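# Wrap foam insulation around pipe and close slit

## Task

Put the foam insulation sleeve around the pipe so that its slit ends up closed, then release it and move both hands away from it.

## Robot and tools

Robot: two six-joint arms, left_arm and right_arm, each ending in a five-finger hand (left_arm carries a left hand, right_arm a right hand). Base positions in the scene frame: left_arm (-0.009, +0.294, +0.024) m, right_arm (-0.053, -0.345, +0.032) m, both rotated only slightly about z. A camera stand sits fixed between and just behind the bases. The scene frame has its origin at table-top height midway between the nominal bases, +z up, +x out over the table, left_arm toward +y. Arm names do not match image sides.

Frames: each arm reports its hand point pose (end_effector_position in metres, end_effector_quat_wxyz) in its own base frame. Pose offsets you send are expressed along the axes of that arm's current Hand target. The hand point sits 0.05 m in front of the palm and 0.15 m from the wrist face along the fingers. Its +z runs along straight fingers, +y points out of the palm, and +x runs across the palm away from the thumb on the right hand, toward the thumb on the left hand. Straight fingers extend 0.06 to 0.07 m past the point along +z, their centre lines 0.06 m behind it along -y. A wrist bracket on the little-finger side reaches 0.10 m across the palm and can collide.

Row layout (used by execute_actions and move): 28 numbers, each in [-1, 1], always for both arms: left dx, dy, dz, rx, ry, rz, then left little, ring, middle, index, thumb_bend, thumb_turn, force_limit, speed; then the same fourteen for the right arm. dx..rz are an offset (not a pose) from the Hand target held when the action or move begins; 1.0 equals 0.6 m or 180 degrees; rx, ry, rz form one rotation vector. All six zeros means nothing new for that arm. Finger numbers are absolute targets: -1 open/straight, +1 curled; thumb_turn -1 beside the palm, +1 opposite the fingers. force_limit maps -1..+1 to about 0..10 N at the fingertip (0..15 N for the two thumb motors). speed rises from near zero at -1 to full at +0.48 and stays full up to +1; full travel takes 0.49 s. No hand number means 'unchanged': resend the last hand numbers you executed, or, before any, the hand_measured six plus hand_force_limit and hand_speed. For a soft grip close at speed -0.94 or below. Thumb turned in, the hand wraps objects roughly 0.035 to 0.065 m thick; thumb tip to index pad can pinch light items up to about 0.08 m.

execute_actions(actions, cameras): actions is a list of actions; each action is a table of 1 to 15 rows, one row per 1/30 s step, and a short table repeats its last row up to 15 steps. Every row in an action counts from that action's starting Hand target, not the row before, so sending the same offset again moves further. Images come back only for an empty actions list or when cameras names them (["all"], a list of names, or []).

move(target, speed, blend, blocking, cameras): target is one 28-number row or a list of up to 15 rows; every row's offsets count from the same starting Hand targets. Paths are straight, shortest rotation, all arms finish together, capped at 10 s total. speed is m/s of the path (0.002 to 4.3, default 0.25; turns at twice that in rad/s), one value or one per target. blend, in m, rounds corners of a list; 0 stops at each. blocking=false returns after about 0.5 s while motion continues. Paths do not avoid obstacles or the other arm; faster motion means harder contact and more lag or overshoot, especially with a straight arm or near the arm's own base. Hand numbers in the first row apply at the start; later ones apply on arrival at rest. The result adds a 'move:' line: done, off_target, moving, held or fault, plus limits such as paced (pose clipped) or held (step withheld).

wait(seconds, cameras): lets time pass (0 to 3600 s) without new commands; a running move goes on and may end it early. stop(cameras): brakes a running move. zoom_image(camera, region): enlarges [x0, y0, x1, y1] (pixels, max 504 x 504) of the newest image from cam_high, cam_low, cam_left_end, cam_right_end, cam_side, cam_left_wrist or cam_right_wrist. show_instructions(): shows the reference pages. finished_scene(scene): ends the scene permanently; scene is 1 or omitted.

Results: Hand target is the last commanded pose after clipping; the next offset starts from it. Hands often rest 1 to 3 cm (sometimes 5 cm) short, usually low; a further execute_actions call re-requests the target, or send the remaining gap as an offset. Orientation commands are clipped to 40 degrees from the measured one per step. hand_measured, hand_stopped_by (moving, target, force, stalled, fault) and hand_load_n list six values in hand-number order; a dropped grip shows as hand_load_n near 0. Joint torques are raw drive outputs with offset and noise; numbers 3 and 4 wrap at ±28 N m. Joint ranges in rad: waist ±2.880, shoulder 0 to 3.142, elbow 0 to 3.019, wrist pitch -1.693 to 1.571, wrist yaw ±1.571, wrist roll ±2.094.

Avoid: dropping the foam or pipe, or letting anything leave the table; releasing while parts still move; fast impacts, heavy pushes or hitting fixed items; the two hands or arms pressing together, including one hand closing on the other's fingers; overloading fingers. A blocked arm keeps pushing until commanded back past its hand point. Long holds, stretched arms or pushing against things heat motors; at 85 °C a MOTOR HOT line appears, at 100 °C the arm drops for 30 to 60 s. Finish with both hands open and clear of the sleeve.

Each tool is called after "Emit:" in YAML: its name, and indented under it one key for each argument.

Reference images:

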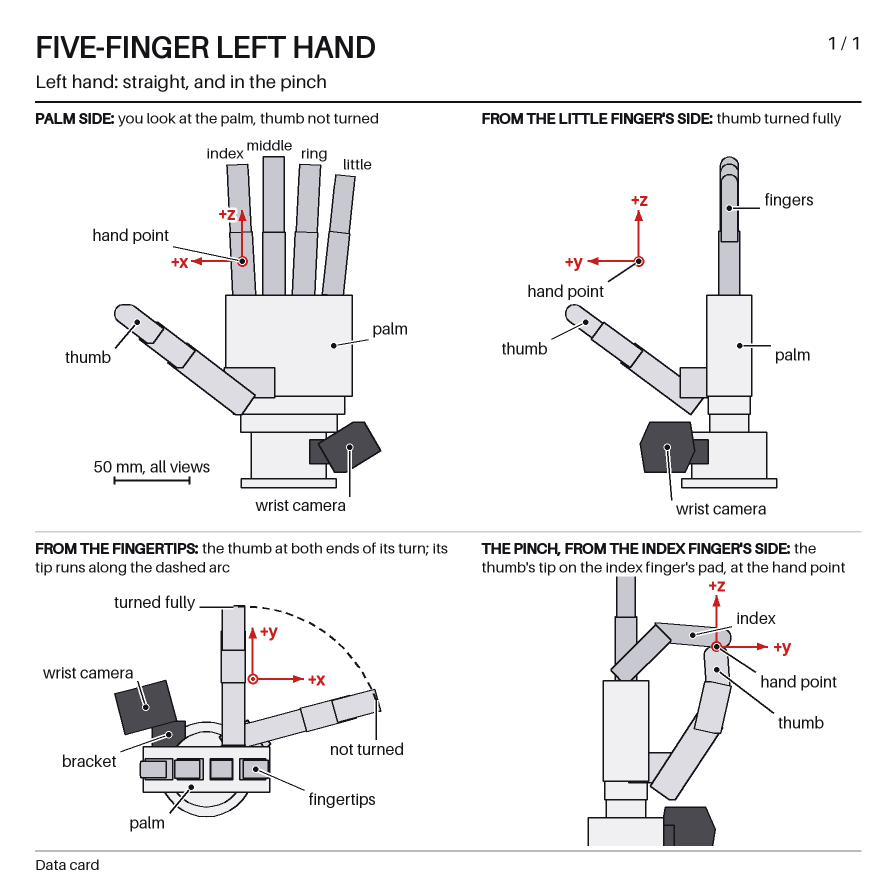

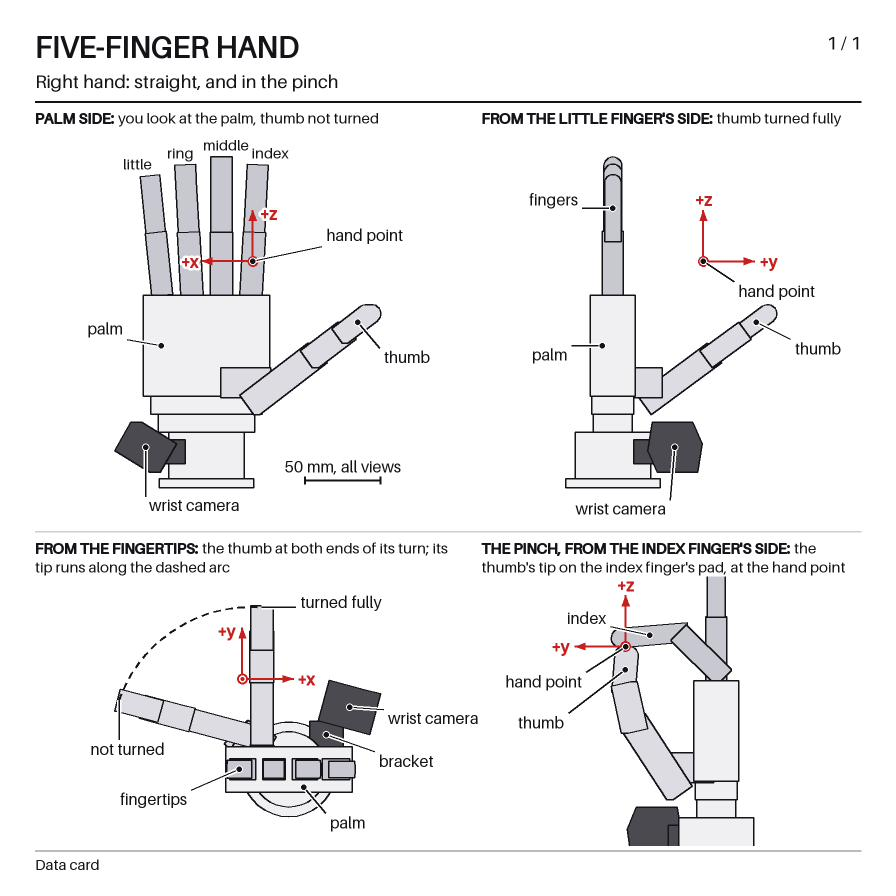

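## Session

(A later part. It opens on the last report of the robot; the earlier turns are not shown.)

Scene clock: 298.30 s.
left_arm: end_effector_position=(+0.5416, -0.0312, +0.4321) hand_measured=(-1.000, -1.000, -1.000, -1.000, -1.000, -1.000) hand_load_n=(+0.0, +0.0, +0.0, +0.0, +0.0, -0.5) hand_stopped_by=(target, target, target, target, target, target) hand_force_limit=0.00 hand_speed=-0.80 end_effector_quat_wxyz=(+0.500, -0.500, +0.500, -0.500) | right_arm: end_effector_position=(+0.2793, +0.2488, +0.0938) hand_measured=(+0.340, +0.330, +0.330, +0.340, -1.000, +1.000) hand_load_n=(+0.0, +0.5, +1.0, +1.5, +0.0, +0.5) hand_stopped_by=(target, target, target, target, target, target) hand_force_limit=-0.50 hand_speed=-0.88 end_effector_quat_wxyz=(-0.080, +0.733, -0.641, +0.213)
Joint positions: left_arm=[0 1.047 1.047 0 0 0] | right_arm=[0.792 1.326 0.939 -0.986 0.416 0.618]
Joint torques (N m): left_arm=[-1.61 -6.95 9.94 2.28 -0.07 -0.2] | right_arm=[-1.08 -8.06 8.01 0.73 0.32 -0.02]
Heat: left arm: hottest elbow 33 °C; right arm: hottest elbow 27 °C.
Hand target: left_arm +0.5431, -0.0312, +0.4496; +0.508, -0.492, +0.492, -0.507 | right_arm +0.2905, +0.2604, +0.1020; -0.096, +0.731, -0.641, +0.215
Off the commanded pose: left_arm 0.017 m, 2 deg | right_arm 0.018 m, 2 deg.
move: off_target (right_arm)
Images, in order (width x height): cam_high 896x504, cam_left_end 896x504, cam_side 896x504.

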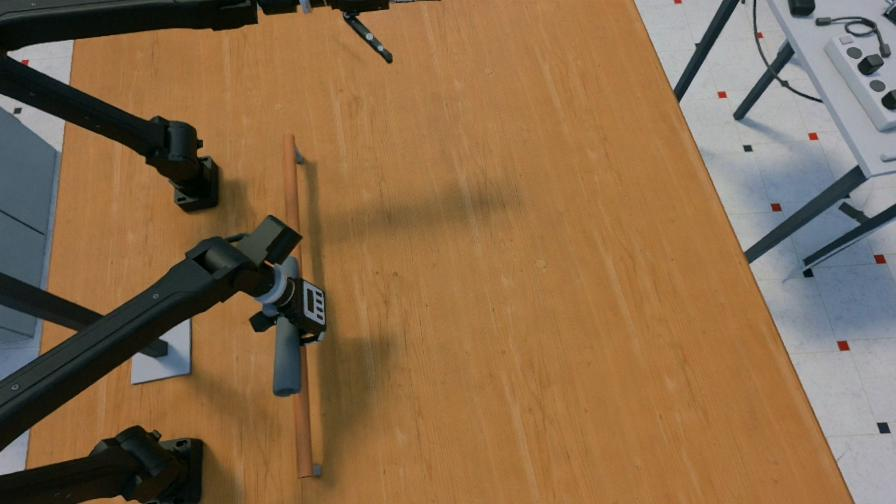

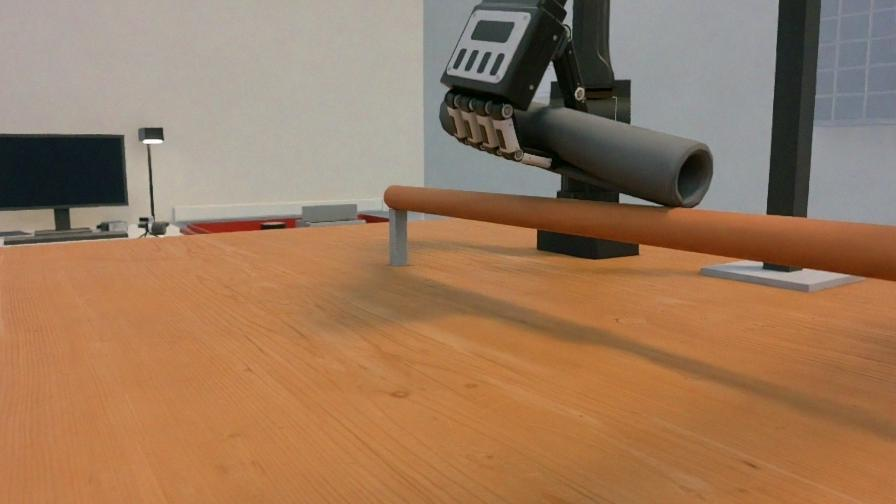

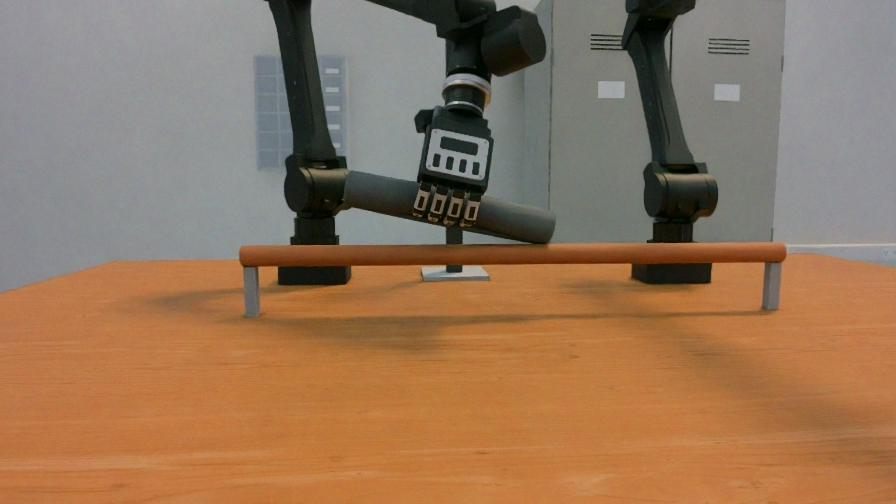

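Emit:
move:
  target: [0,0,0,0,0,0,-1,-1,-1,-1,-1,-1,0,-0.8,0.0006,-0.006,0.0029,-0.0016,0.0035,0.0074,0.34,0.33,0.33,0.34,-1,1,-0.5,-0.88]
  speed: 0.04
  cameras: ["cam_high","cam_side","cam_left_end"]

Emit:
zoom_image:
  camera: "cam_high"
  region: [250, 240, 340, 410]

Emit:
zoom_image:
  camera: "cam_left_end"
  region: [620, 100, 760, 240]

Scene clock: 299.30 s.
left_arm: end_effector_position=(+0.5416, -0.0312, +0.4321) hand_measured=(-1.000, -1.000, -1.000, -1.000, -1.000, -1.000) hand_load_n=(+0.0, +0.0, +0.0, -0.5, +0.0, -0.5) hand_stopped_by=(target, target, target, target, target, target) hand_force_limit=0.00 hand_speed=-0.80 end_effector_quat_wxyz=(+0.500, -0.500, +0.500, -0.500) | right_arm: end_effector_position=(+0.2795, +0.2488, +0.0906) hand_measured=(+0.340, +0.330, +0.330, +0.340, -1.000, +1.000) hand_load_n=(+0.0, +1.0, +1.5, +1.0, +0.5, +0.5) hand_stopped_by=(target, target, target, target, target, target) hand_force_limit=-0.50 hand_speed=-0.88 end_effector_quat_wxyz=(-0.076, +0.731, -0.644, +0.213)
Joint positions: left_arm=[0 1.047 1.047 0 0 0] | right_arm=[0.792 1.335 0.939 -0.986 0.418 0.625]
Joint torques (N m): left_arm=[-1.79 -7.12 9.99 2.32 -0.09 -0.2] | right_arm=[-1.44 -7.47 8.69 0.39 0.41 0.1]
Heat: left arm: hottest elbow 33 °C; right arm: hottest elbow 27 °C.
Hand target: left_arm +0.5431, -0.0312, +0.4496; +0.508, -0.492, +0.492, -0.507 | right_arm +0.2945, +0.2603, +0.1021; -0.093, +0.722, -0.650, +0.216
Off the commanded pose: left_arm 0.017 m, 2 deg | right_arm 0.022 m, 2 deg.
move: off_target (right_arm)
Images, in order (width x height): cam_high 896x504, cam_left_end 896x504, cam_side 896x504.

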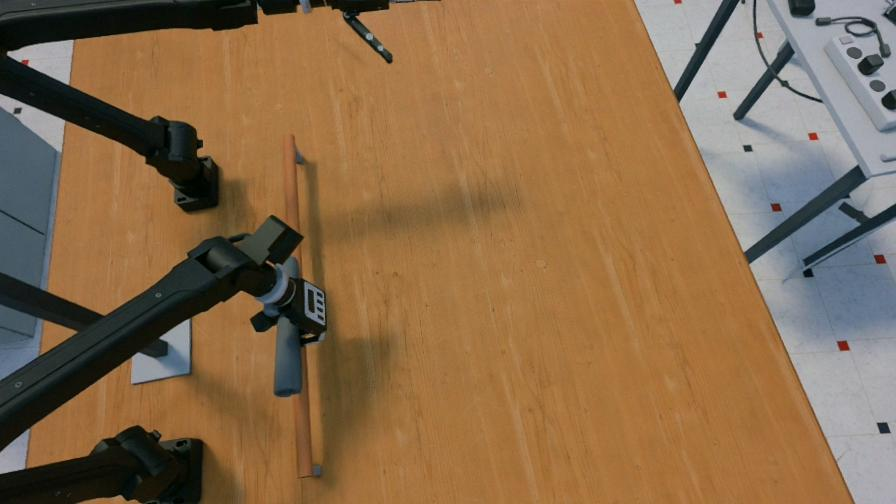

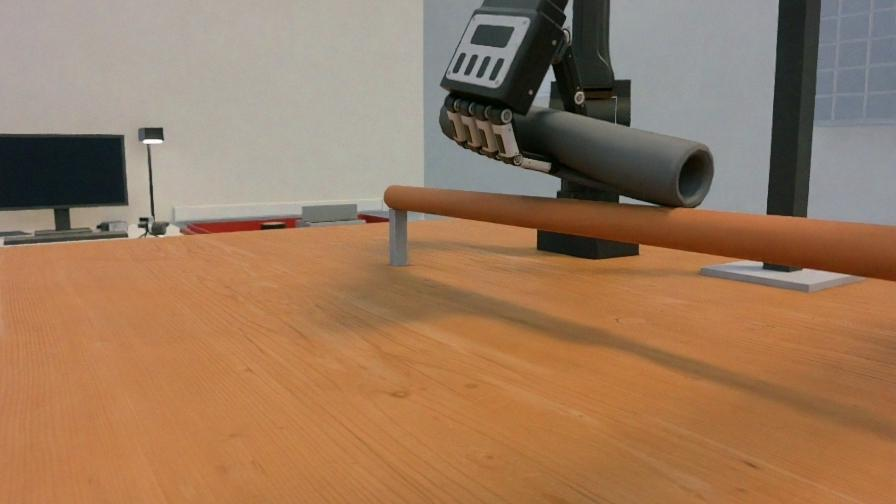

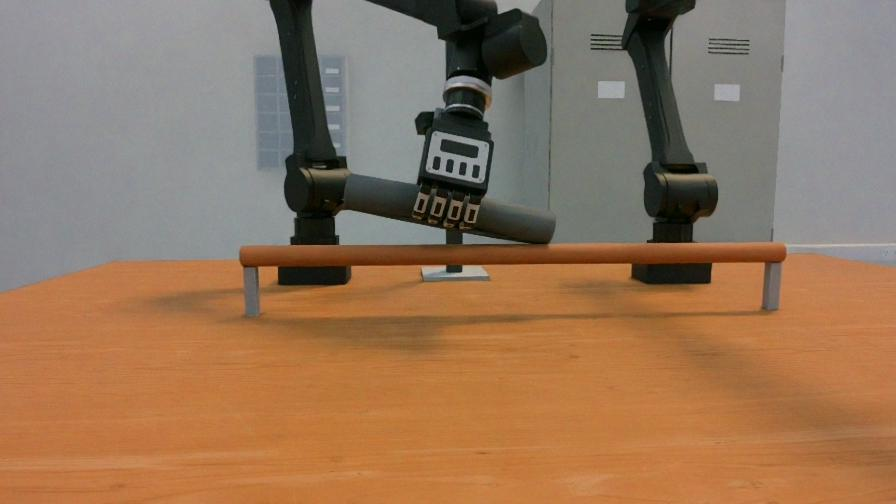

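Scaled by 2.965.

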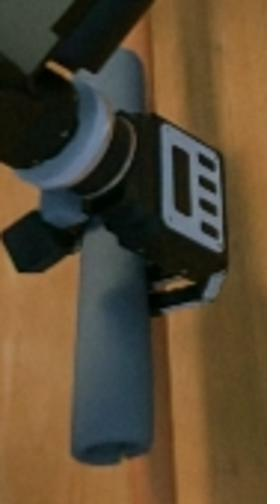

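Scaled by 3.600.

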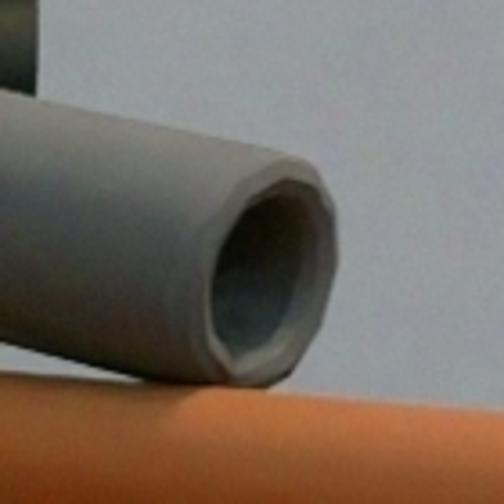

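Emit:
move:
  target:
    - [0,0,0,0,0,0,-1,-1,-1,-1,-1,-1,0,-0.8,0.0035,-0.013,-0.009,0,0,0,0.34,0.33,0.33,0.34,-1,1,-0.5,-0.88]
    - [0,0,0,0,0,0,-1,-1,-1,-1,-1,-1,0,-0.8,0.0003,-0.006,0.006,0,0,0,0.34,0.33,0.33,0.34,-1,1,-0.5,-0.88]
  speed: 0.04
  cameras: ["cam_high","cam_side","cam_left_end"]

Emit:
zoom_image:
  camera: "cam_high"
  region: [250, 240, 340, 410]

Emit:
zoom_image:
  camera: "cam_left_end"
  region: [620, 100, 760, 240]

Scene clock: 301.10 s.
left_arm: end_effector_position=(+0.5416, -0.0312, +0.4321) hand_measured=(-1.000, -1.000, -1.000, -1.000, -1.000, -1.000) hand_load_n=(+0.0, +0.0, +0.0, +0.0, +0.0, +0.0) hand_stopped_by=(target, target, target, target, target, target) hand_force_limit=0.00 hand_speed=-0.80 end_effector_quat_wxyz=(+0.500, -0.500, +0.500, -0.500) | right_arm: end_effector_position=(+0.2866, +0.2544, +0.0947) hand_measured=(+0.340, +0.330, +0.330, +0.340, -1.000, +1.000) hand_load_n=(+0.0, +0.5, +1.5, +1.0, +0.0, +0.5) hand_stopped_by=(target, target, target, target, target, target) hand_force_limit=-0.50 hand_speed=-0.88 end_effector_quat_wxyz=(-0.082, +0.729, -0.645, +0.214)
Joint positions: left_arm=[0 1.047 1.047 0 0 0] | right_arm=[0.789 1.346 0.961 -0.985 0.418 0.625]
Joint torques (N m): left_arm=[-1.73 -6.95 9.98 2.3 -0.06 -0.2] | right_arm=[-2.61 -7.82 7.62 0.69 0.35 0.03]
Heat: left arm: hottest elbow 33 °C; right arm: hottest elbow 27 °C.
Hand target: left_arm +0.5431, -0.0312, +0.4496; +0.508, -0.492, +0.492, -0.507 | right_arm +0.2994, +0.2601, +0.1003; -0.093, +0.722, -0.650, +0.216
Off the commanded pose: left_arm 0.017 m, 2 deg | right_arm 0.015 m, 2 deg.
move: off_target (right_arm)
Images, in order (width x height): cam_high 896x504, cam_left_end 896x504, cam_side 896x504.

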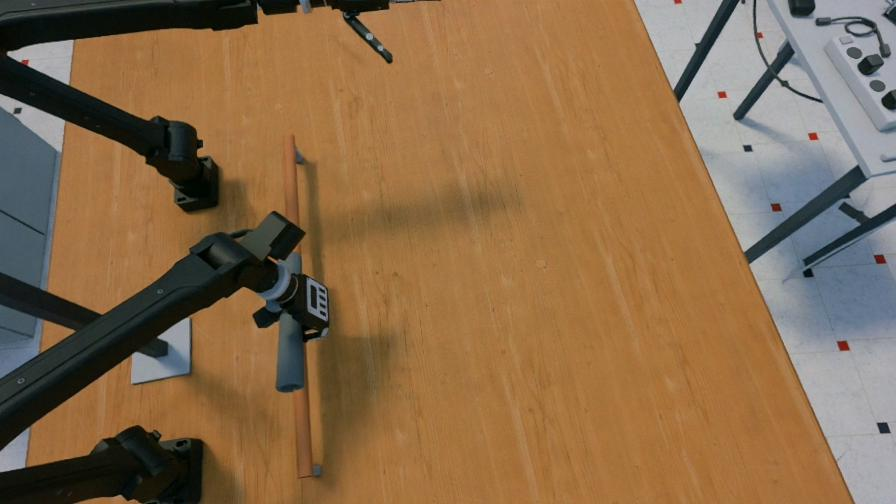

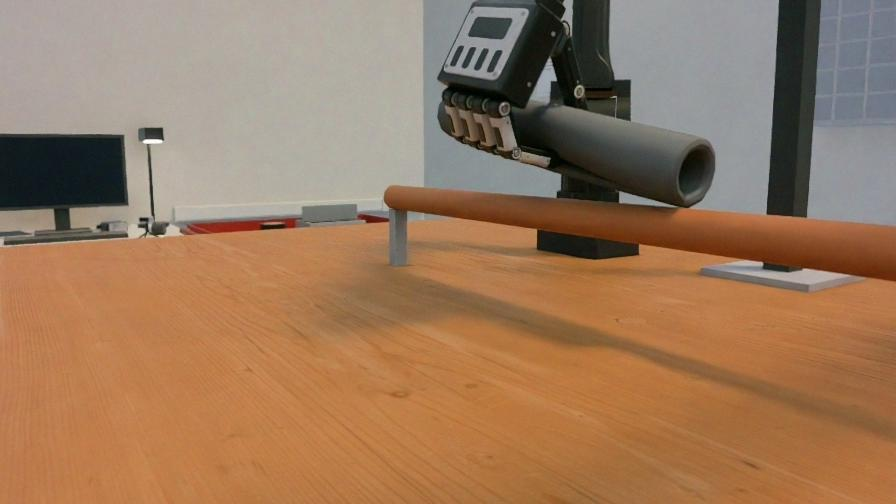

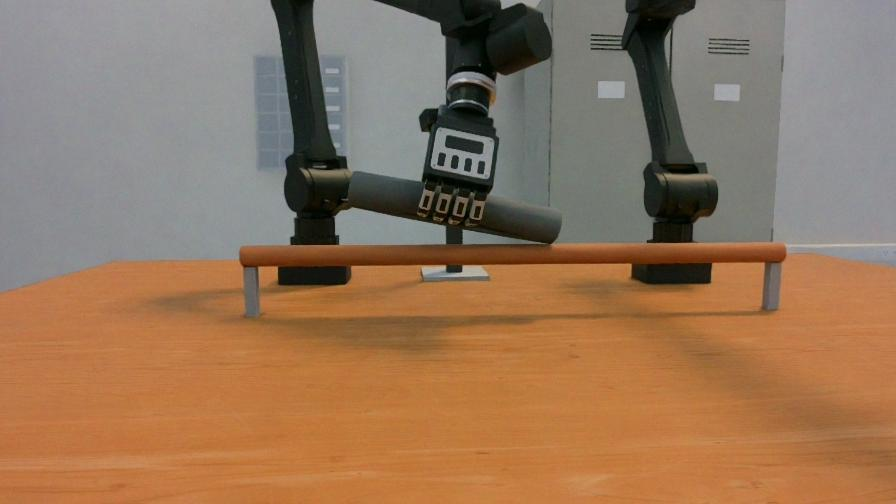

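Scaled by 2.965.

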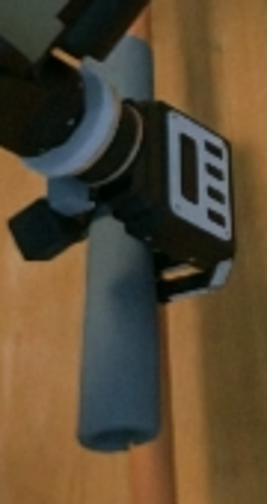

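Scaled by 3.600.

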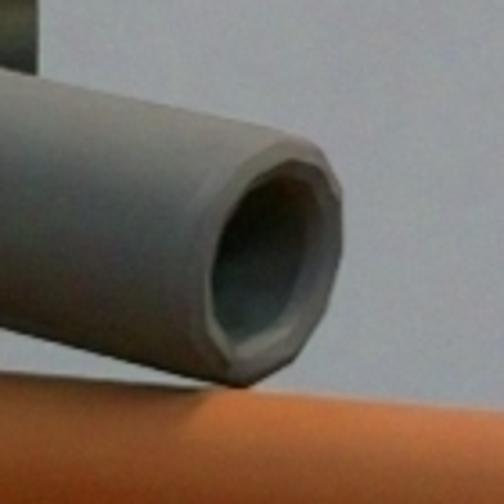

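Emit:
move:
  target: [0,0,0,0,0,0,-1,-1,-1,-1,-1,-1,0,-0.8,-0.0048,0.0104,0.0223,0,0,0,0.34,0.33,0.33,0.34,-1,1,-0.5,-0.88]
  speed: 0.03
  cameras: ["cam_high","cam_side","cam_left_end"]

Emit:
zoom_image:
  camera: "cam_left_end"
  region: [620, 100, 760, 240]

Emit:
zoom_image:
  camera: "cam_side"
  region: [320, 150, 590, 280]

Scene clock: 302.30 s.
left_arm: end_effector_position=(+0.5416, -0.0312, +0.4321) hand_measured=(-1.000, -1.000, -1.000, -1.000, -1.000, -1.000) hand_load_n=(+0.0, +0.0, +0.0, +0.0, +0.0, -0.5) hand_stopped_by=(target, target, target, target, target, target) hand_force_limit=0.00 hand_speed=-0.80 end_effector_quat_wxyz=(+0.500, -0.500, +0.500, -0.500) | right_arm: end_effector_position=(+0.2924, +0.2601, +0.0870) hand_measured=(+0.340, +0.330, +0.330, +0.340, -1.000, +1.000) hand_load_n=(+0.0, +1.0, +1.0, +0.5, +0.0, +0.5) hand_stopped_by=(target, target, target, target, target, target) hand_force_limit=-0.50 hand_speed=-0.88 end_effector_quat_wxyz=(-0.091, +0.727, -0.646, +0.214)
Joint positions: left_arm=[0 1.047 1.047 0 0 0] | right_arm=[0.789 1.363 0.953 -0.941 0.418 0.625]
Joint torques (N m): left_arm=[-1.79 -7.06 9.98 2.3 -0.06 -0.19] | right_arm=[-2.37 -8.12 6.43 0.72 0.34 0]
Heat: left arm: hottest elbow 33 °C; right arm: hottest elbow 27 °C.
Hand target: left_arm +0.5431, -0.0312, +0.4496; +0.508, -0.492, +0.492, -0.507 | right_arm +0.2993, +0.2600, +0.0853; -0.093, +0.722, -0.650, +0.216
Off the commanded pose: left_arm 0.017 m, 2 deg | right_arm 0.007 m, 1 deg.
move: done
Images, in order (width x height): cam_high 896x504, cam_left_end 896x504, cam_side 896x504.

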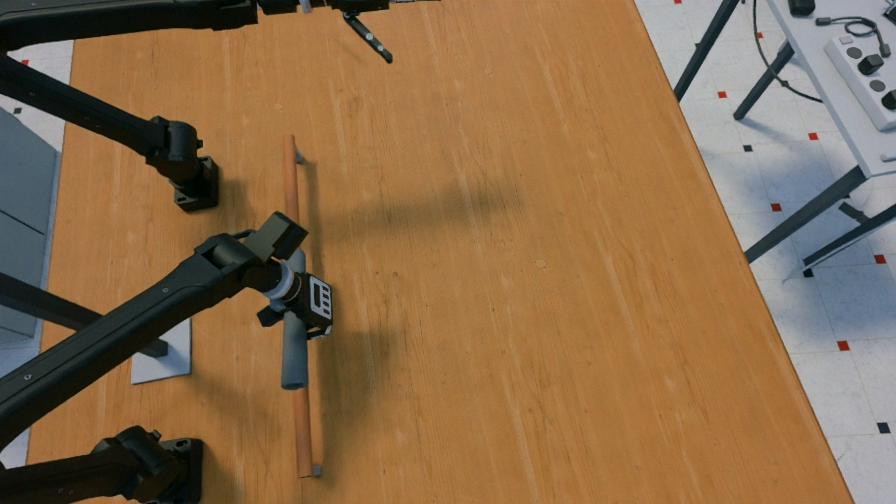

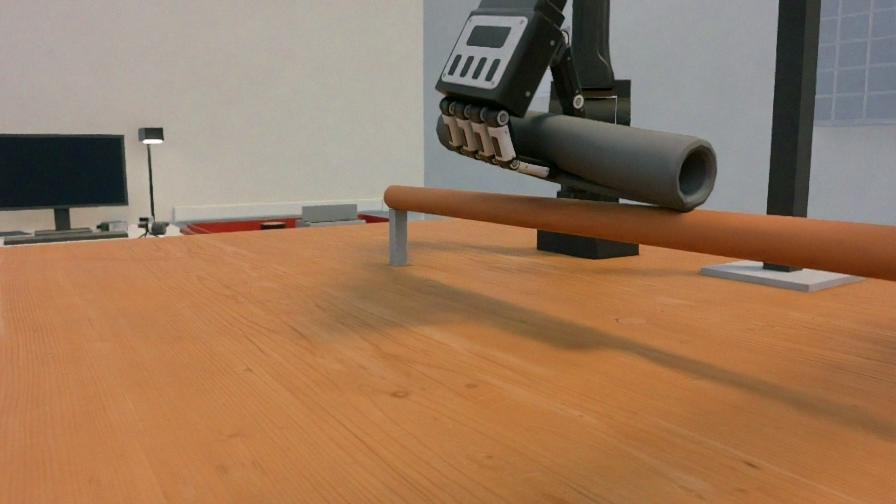

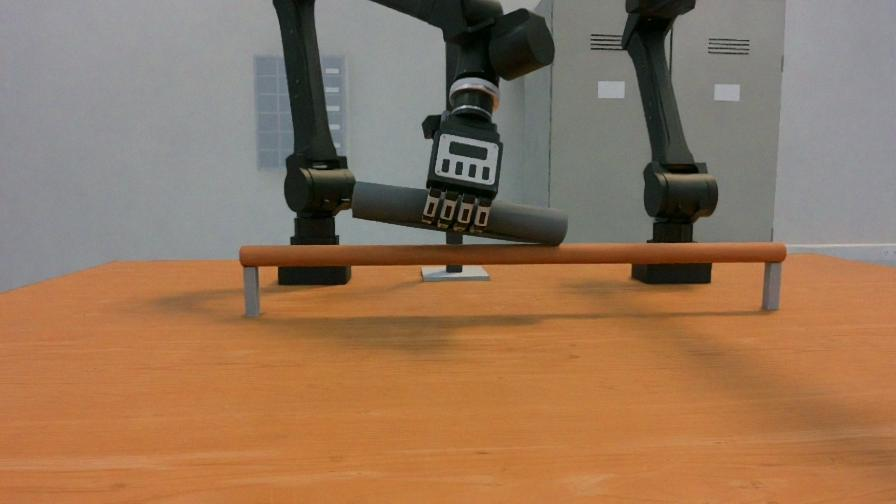

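Scaled by 3.600.

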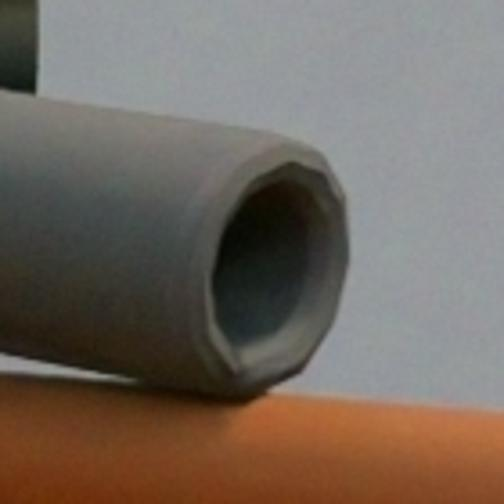

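Scaled by 1.867.

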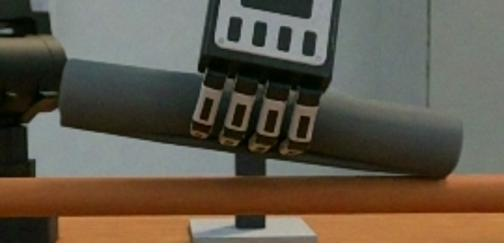

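Emit:
move:
  target: [0,0,0,0,0,0,-1,-1,-1,-1,-1,-1,0,-0.8,-0.0047,0.0196,0.0178,0,0,0,0.34,0.33,0.33,0.34,-1,1,-0.5,-0.88]
  speed: 0.03
  cameras: ["cam_high","cam_side","cam_left_end"]

Emit:
zoom_image:
  camera: "cam_left_end"
  region: [620, 100, 760, 240]

Emit:
zoom_image:
  camera: "cam_side"
  region: [320, 150, 590, 280]

Emit:
zoom_image:
  camera: "cam_high"
  region: [250, 240, 340, 410]

Scene clock: 303.50 s.
left_arm: end_effector_position=(+0.5416, -0.0312, +0.4321) hand_measured=(-1.000, -1.000, -1.000, -1.000, -1.000, -1.000) hand_load_n=(+0.0, +0.0, +0.0, +0.0, +0.0, -0.5) hand_stopped_by=(target, target, target, target, target, target) hand_force_limit=0.00 hand_speed=-0.80 end_effector_quat_wxyz=(+0.500, -0.500, +0.500, -0.500) | right_arm: end_effector_position=(+0.2890, +0.2566, +0.0722) hand_measured=(+0.340, +0.330, +0.330, +0.340, -1.000, +1.000) hand_load_n=(+0.0, +0.5, +1.5, +0.5, +0.0, +1.0) hand_stopped_by=(target, target, target, target, target, target) hand_force_limit=-0.50 hand_speed=-0.88 end_effector_quat_wxyz=(-0.089, +0.726, -0.647, +0.214)
Joint positions: left_arm=[0 1.047 1.047 0 0 0] | right_arm=[0.789 1.37 0.918 -0.902 0.419 0.629]
Joint torques (N m): left_arm=[-1.73 -6.83 9.96 2.32 -0.07 -0.19] | right_arm=[-1.2 -7.65 6.16 0.81 0.39 0.07]
Heat: left arm: hottest elbow 33 °C; right arm: hottest elbow 27 °C.
Hand target: left_arm +0.5431, -0.0312, +0.4496; +0.508, -0.492, +0.492, -0.507 | right_arm +0.2933, +0.2597, +0.0705; -0.093, +0.722, -0.650, +0.216
Off the commanded pose: left_arm 0.017 m, 2 deg | right_arm 0.005 m, 1 deg.
move: done
Images, in order (width x height): cam_high 896x504, cam_left_end 896x504, cam_side 896x504.

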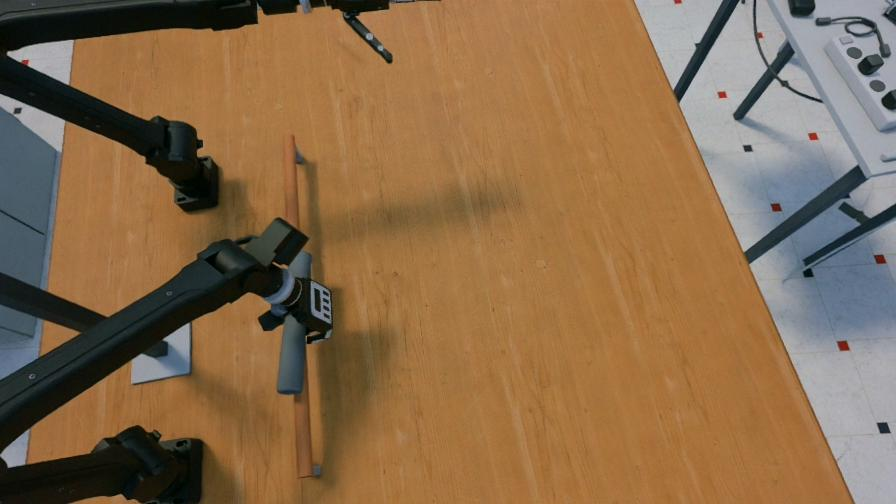

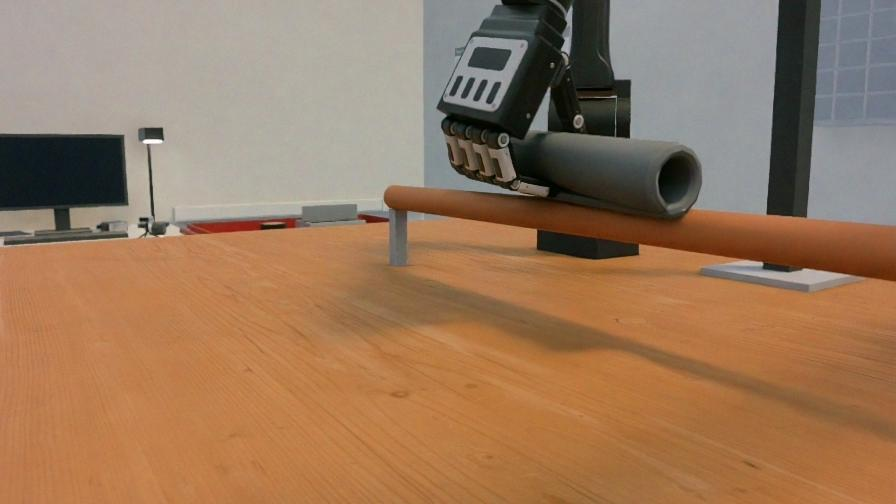

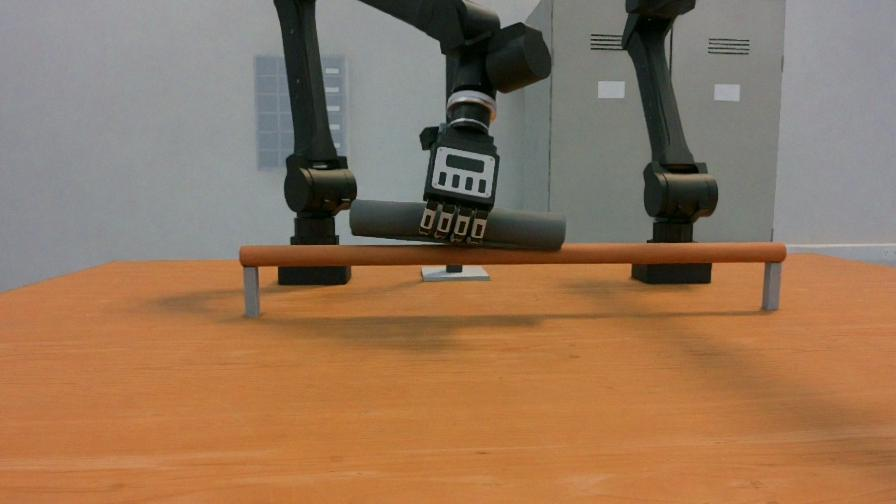

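Scaled by 3.600.

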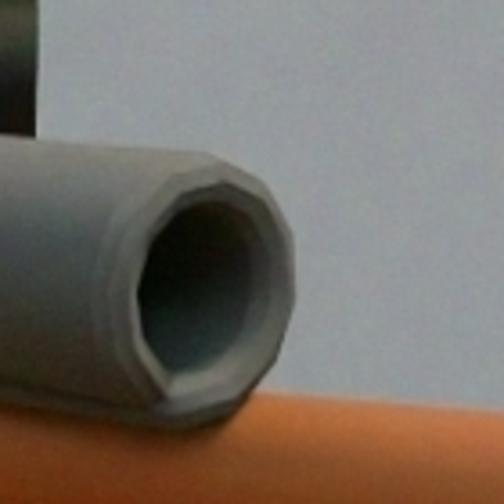

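Scaled by 1.867.

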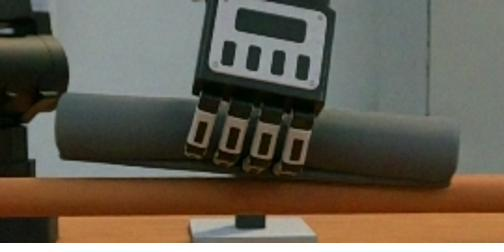

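Scaled by 2.965.

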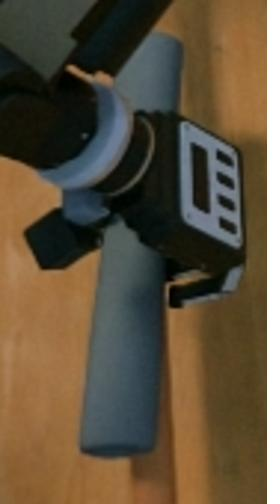

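Emit:
move:
  target: [0,0,0,0,0,0,-1,-1,-1,-1,-1,-1,0,-0.8,0.015,-0.023,-0.057,0,0,0,0.34,0.33,0.33,0.34,-1,1,-0.5,-0.88]
  speed: 0.05
  cameras: ["cam_high","cam_side","cam_left_end","cam_right_end"]

Emit:
zoom_image:
  camera: "cam_high"
  region: [250, 240, 340, 410]

Emit:
zoom_image:
  camera: "cam_left_end"
  region: [620, 80, 740, 200]

Scene clock: 305.07 s.
left_arm: end_effector_position=(+0.5416, -0.0312, +0.4321) hand_measured=(-1.000, -1.000, -1.000, -1.000, -1.000, -1.000) hand_load_n=(+0.0, -0.5, +0.0, +0.0, +0.0, -0.5) hand_stopped_by=(target, target, target, target, target, target) hand_force_limit=0.00 hand_speed=-0.80 end_effector_quat_wxyz=(+0.500, -0.500, +0.500, -0.500) | right_arm: end_effector_position=(+0.2795, +0.2471, +0.0868) hand_measured=(+0.340, +0.330, +0.330, +0.340, -1.000, +1.000) hand_load_n=(+0.0, +0.5, +1.5, +1.0, +0.0, +1.0) hand_stopped_by=(target, target, target, target, target, target) hand_force_limit=-0.50 hand_speed=-0.88 end_effector_quat_wxyz=(-0.069, +0.730, -0.646, +0.213)
Joint positions: left_arm=[0 1.047 1.047 0 0 0] | right_arm=[0.789 1.347 0.94 -0.991 0.419 0.63]
Joint torques (N m): left_arm=[-1.9 -6.89 9.95 2.29 -0.07 -0.19] | right_arm=[-1.44 -9.7 8.73 -0.03 0.41 0.07]
Heat: left arm: hottest elbow 33 °C; right arm: hottest elbow 27 °C.
Hand target: left_arm +0.5431, -0.0312, +0.4496; +0.508, -0.492, +0.492, -0.507 | right_arm +0.2914, +0.2578, +0.1084; -0.093, +0.722, -0.651, +0.216
Off the commanded pose: left_arm 0.017 m, 2 deg | right_arm 0.027 m, 3 deg.
move: off_target (right_arm)
Images, in order (width x height): cam_high 896x504, cam_left_end 896x504, cam_right_end 896x504, cam_side 896x504.

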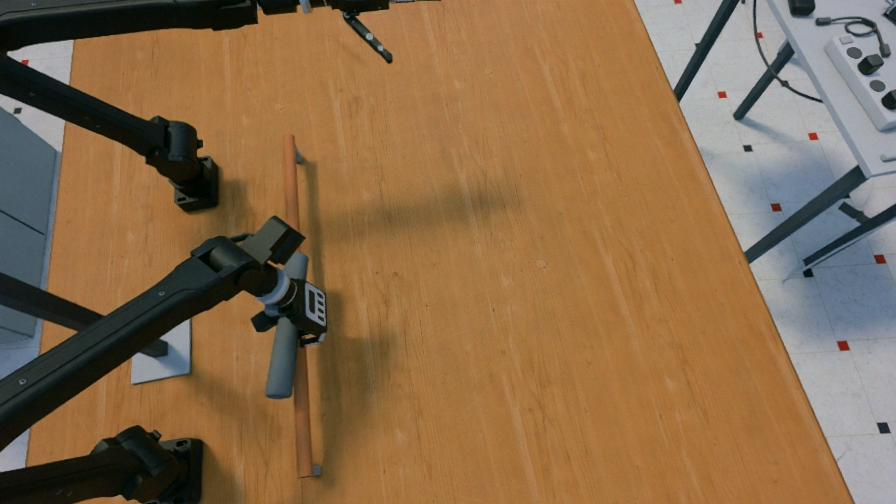

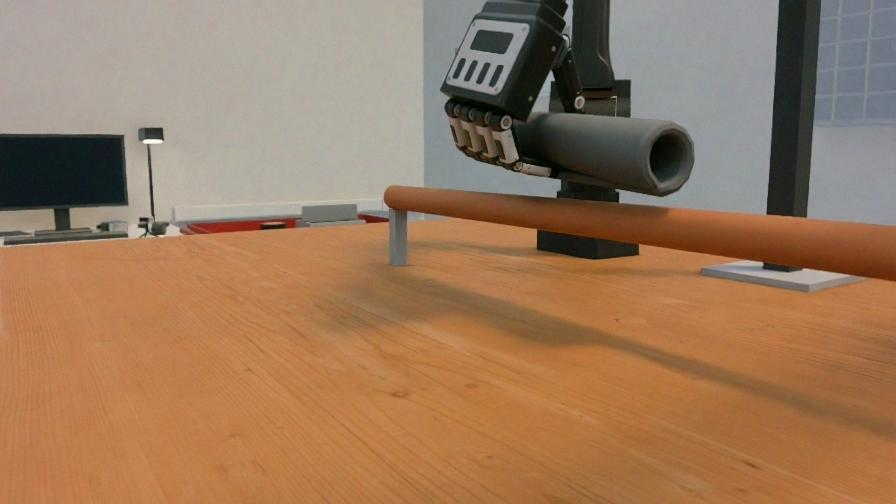

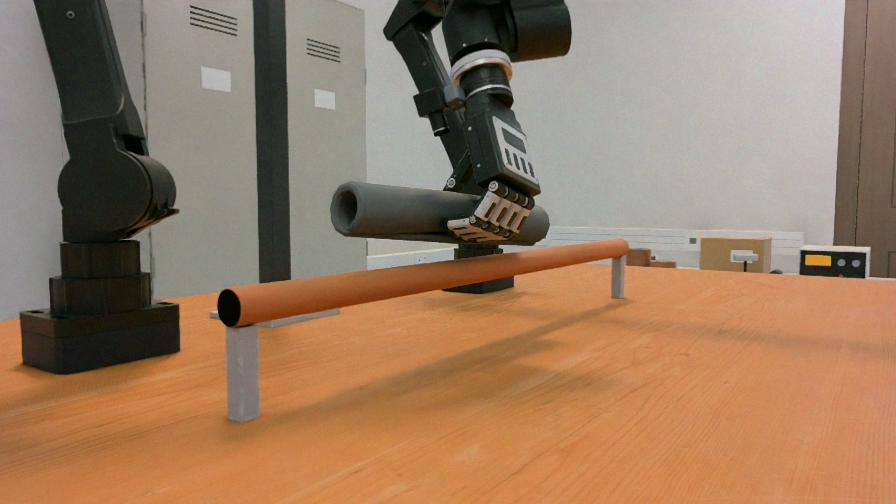

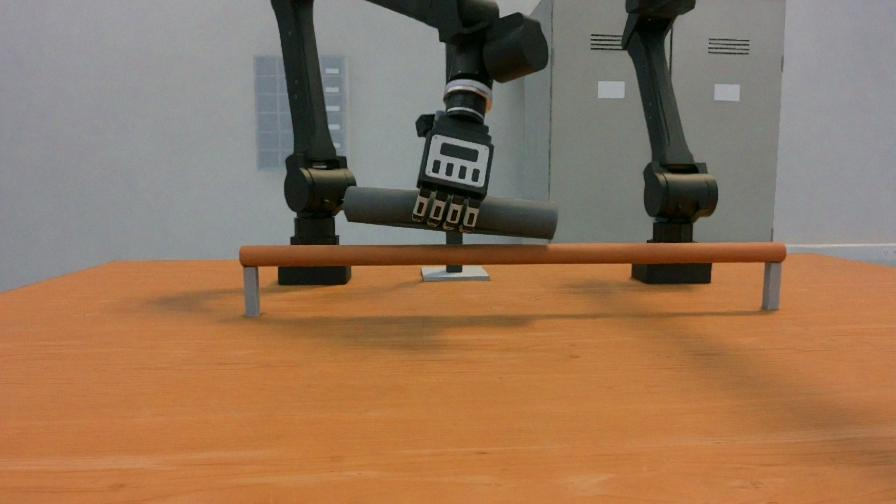

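Scaled by 2.965.

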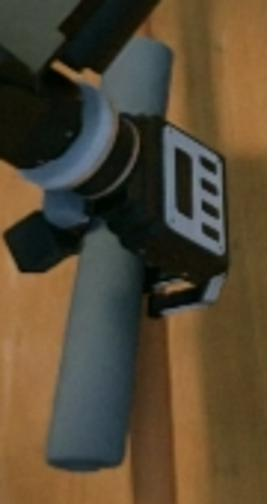

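Scaled by 4.200.

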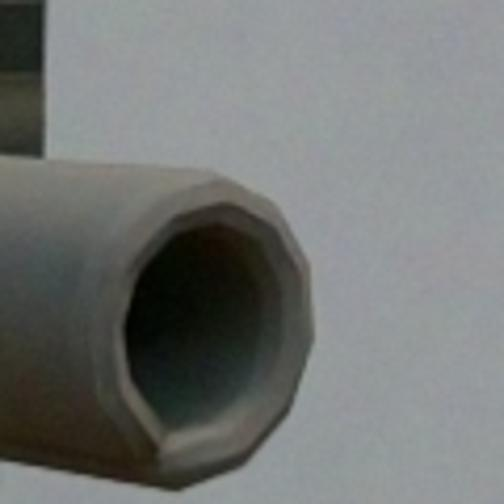

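Emit:
move:
  target:
    - [0,0,0,0,0,0,-1,-1,-1,-1,-1,-1,0,-0.8,0.051,-0.278,-0.084,0,0,0,0.34,0.33,0.33,0.34,-1,1,-0.5,-0.88]
    - [0,0,0,0,0,0,-1,-1,-1,-1,-1,-1,0,-0.8,0.051,-0.278,-0.084,0.2754,-0.2446,0.4507,0.34,0.33,0.33,0.34,-1,1,-0.5,-0.88]
  speed: [0.12,0.22]
  blend: 0.02
  cameras: ["cam_high","cam_side","cam_left_end","cam_right_end"]

Scene clock: 314.10 s.
left_arm: end_effector_position=(+0.5416, -0.0312, +0.4321) hand_measured=(-1.000, -1.000, -1.000, -1.000, -1.000, -1.000) hand_load_n=(+0.0, +0.0, +0.0, +0.0, +0.0, -0.5) hand_stopped_by=(target, target, target, target, target, target) hand_force_limit=0.00 hand_speed=-0.80 end_effector_quat_wxyz=(+0.500, -0.500, +0.500, -0.500) | right_arm: end_effector_position=(+0.4226, +0.2514, +0.2241) hand_measured=(+0.340, +0.330, +0.330, +0.340, -1.000, +1.000) hand_load_n=(+0.0, +0.5, +1.0, +0.5, +0.0, +0.5) hand_stopped_by=(target, target, target, target, target, target) hand_force_limit=-0.50 hand_speed=-0.88 end_effector_quat_wxyz=(+0.670, -0.082, +0.732, -0.087)
Joint positions: left_arm=[0 1.047 1.047 0 0 0] | right_arm=[0.697 1.225 0.418 0.694 0.711 1.404]
Joint torques (N m): left_arm=[-1.73 -7.06 9.91 2.33 -0.07 -0.2] | right_arm=[-0.26 -5.3 5.81 2.29 0.21 0.16]
Heat: left arm: hottest elbow 33 °C; right arm: hottest elbow 28 °C.
Hand target: left_arm +0.5431, -0.0312, +0.4496; +0.508, -0.492, +0.492, -0.507 | right_arm +0.4214, +0.2580, +0.2282; +0.676, -0.079, +0.728, -0.078
Off the commanded pose: left_arm 0.017 m, 2 deg | right_arm 0.008 m, 1 deg.
move: done
Images, in order (width x height): cam_high 896x504, cam_left_end 896x504, cam_right_end 896x504, cam_side 896x504.

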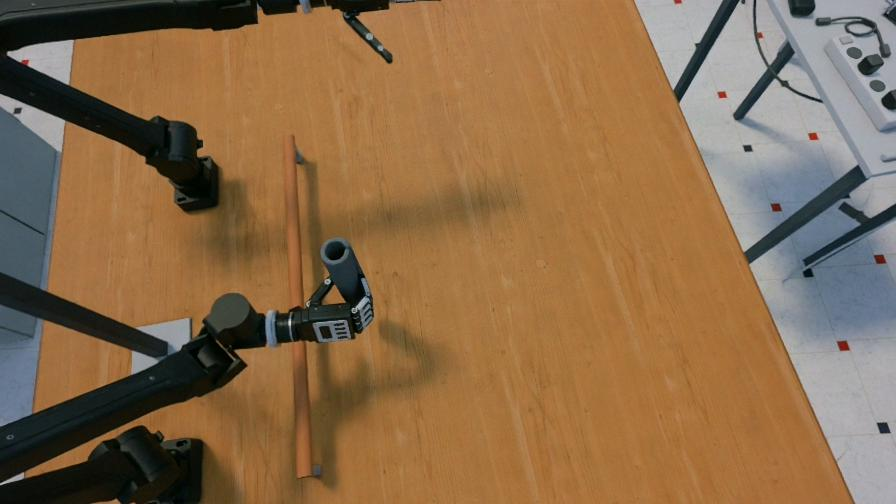

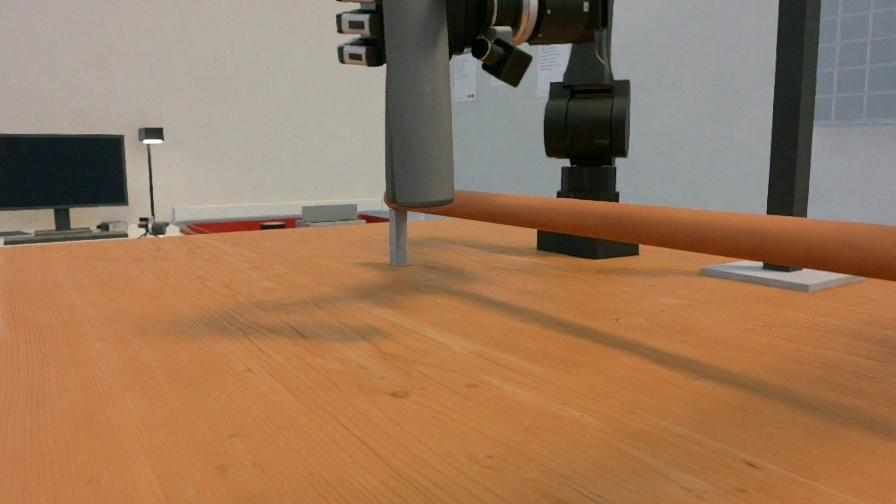

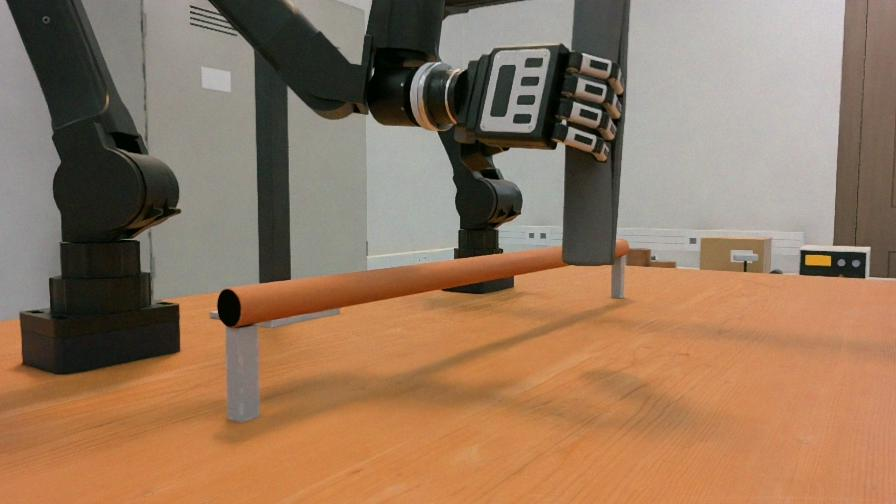

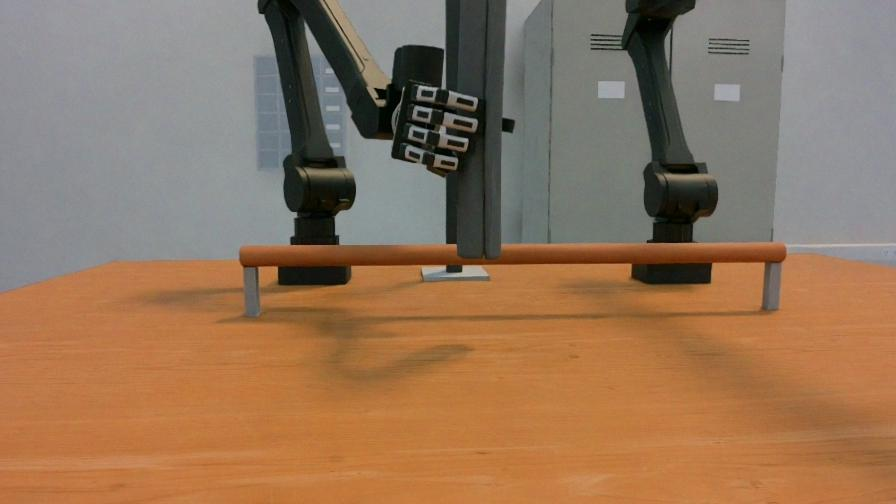

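Emit:
zoom_image:
  camera: "cam_side"
  region: [380, 60, 540, 270]

Emit:
zoom_image:
  camera: "cam_high"
  region: [300, 225, 400, 345]

Scaled by 2.400.

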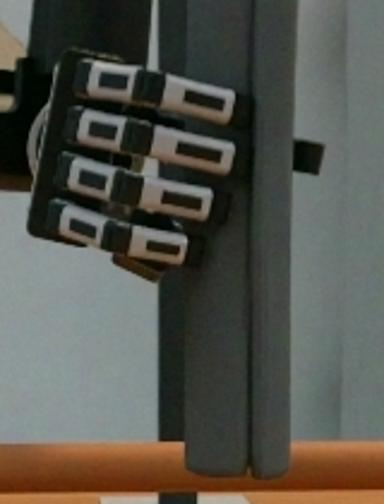

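Scaled by 4.200.

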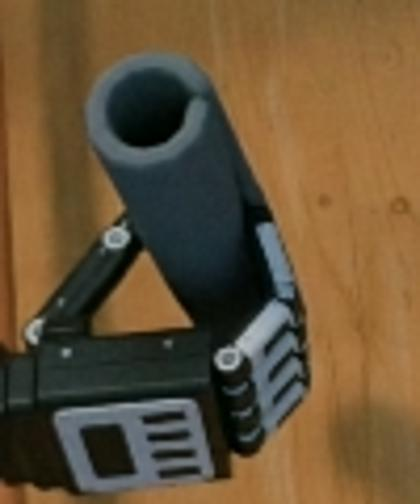

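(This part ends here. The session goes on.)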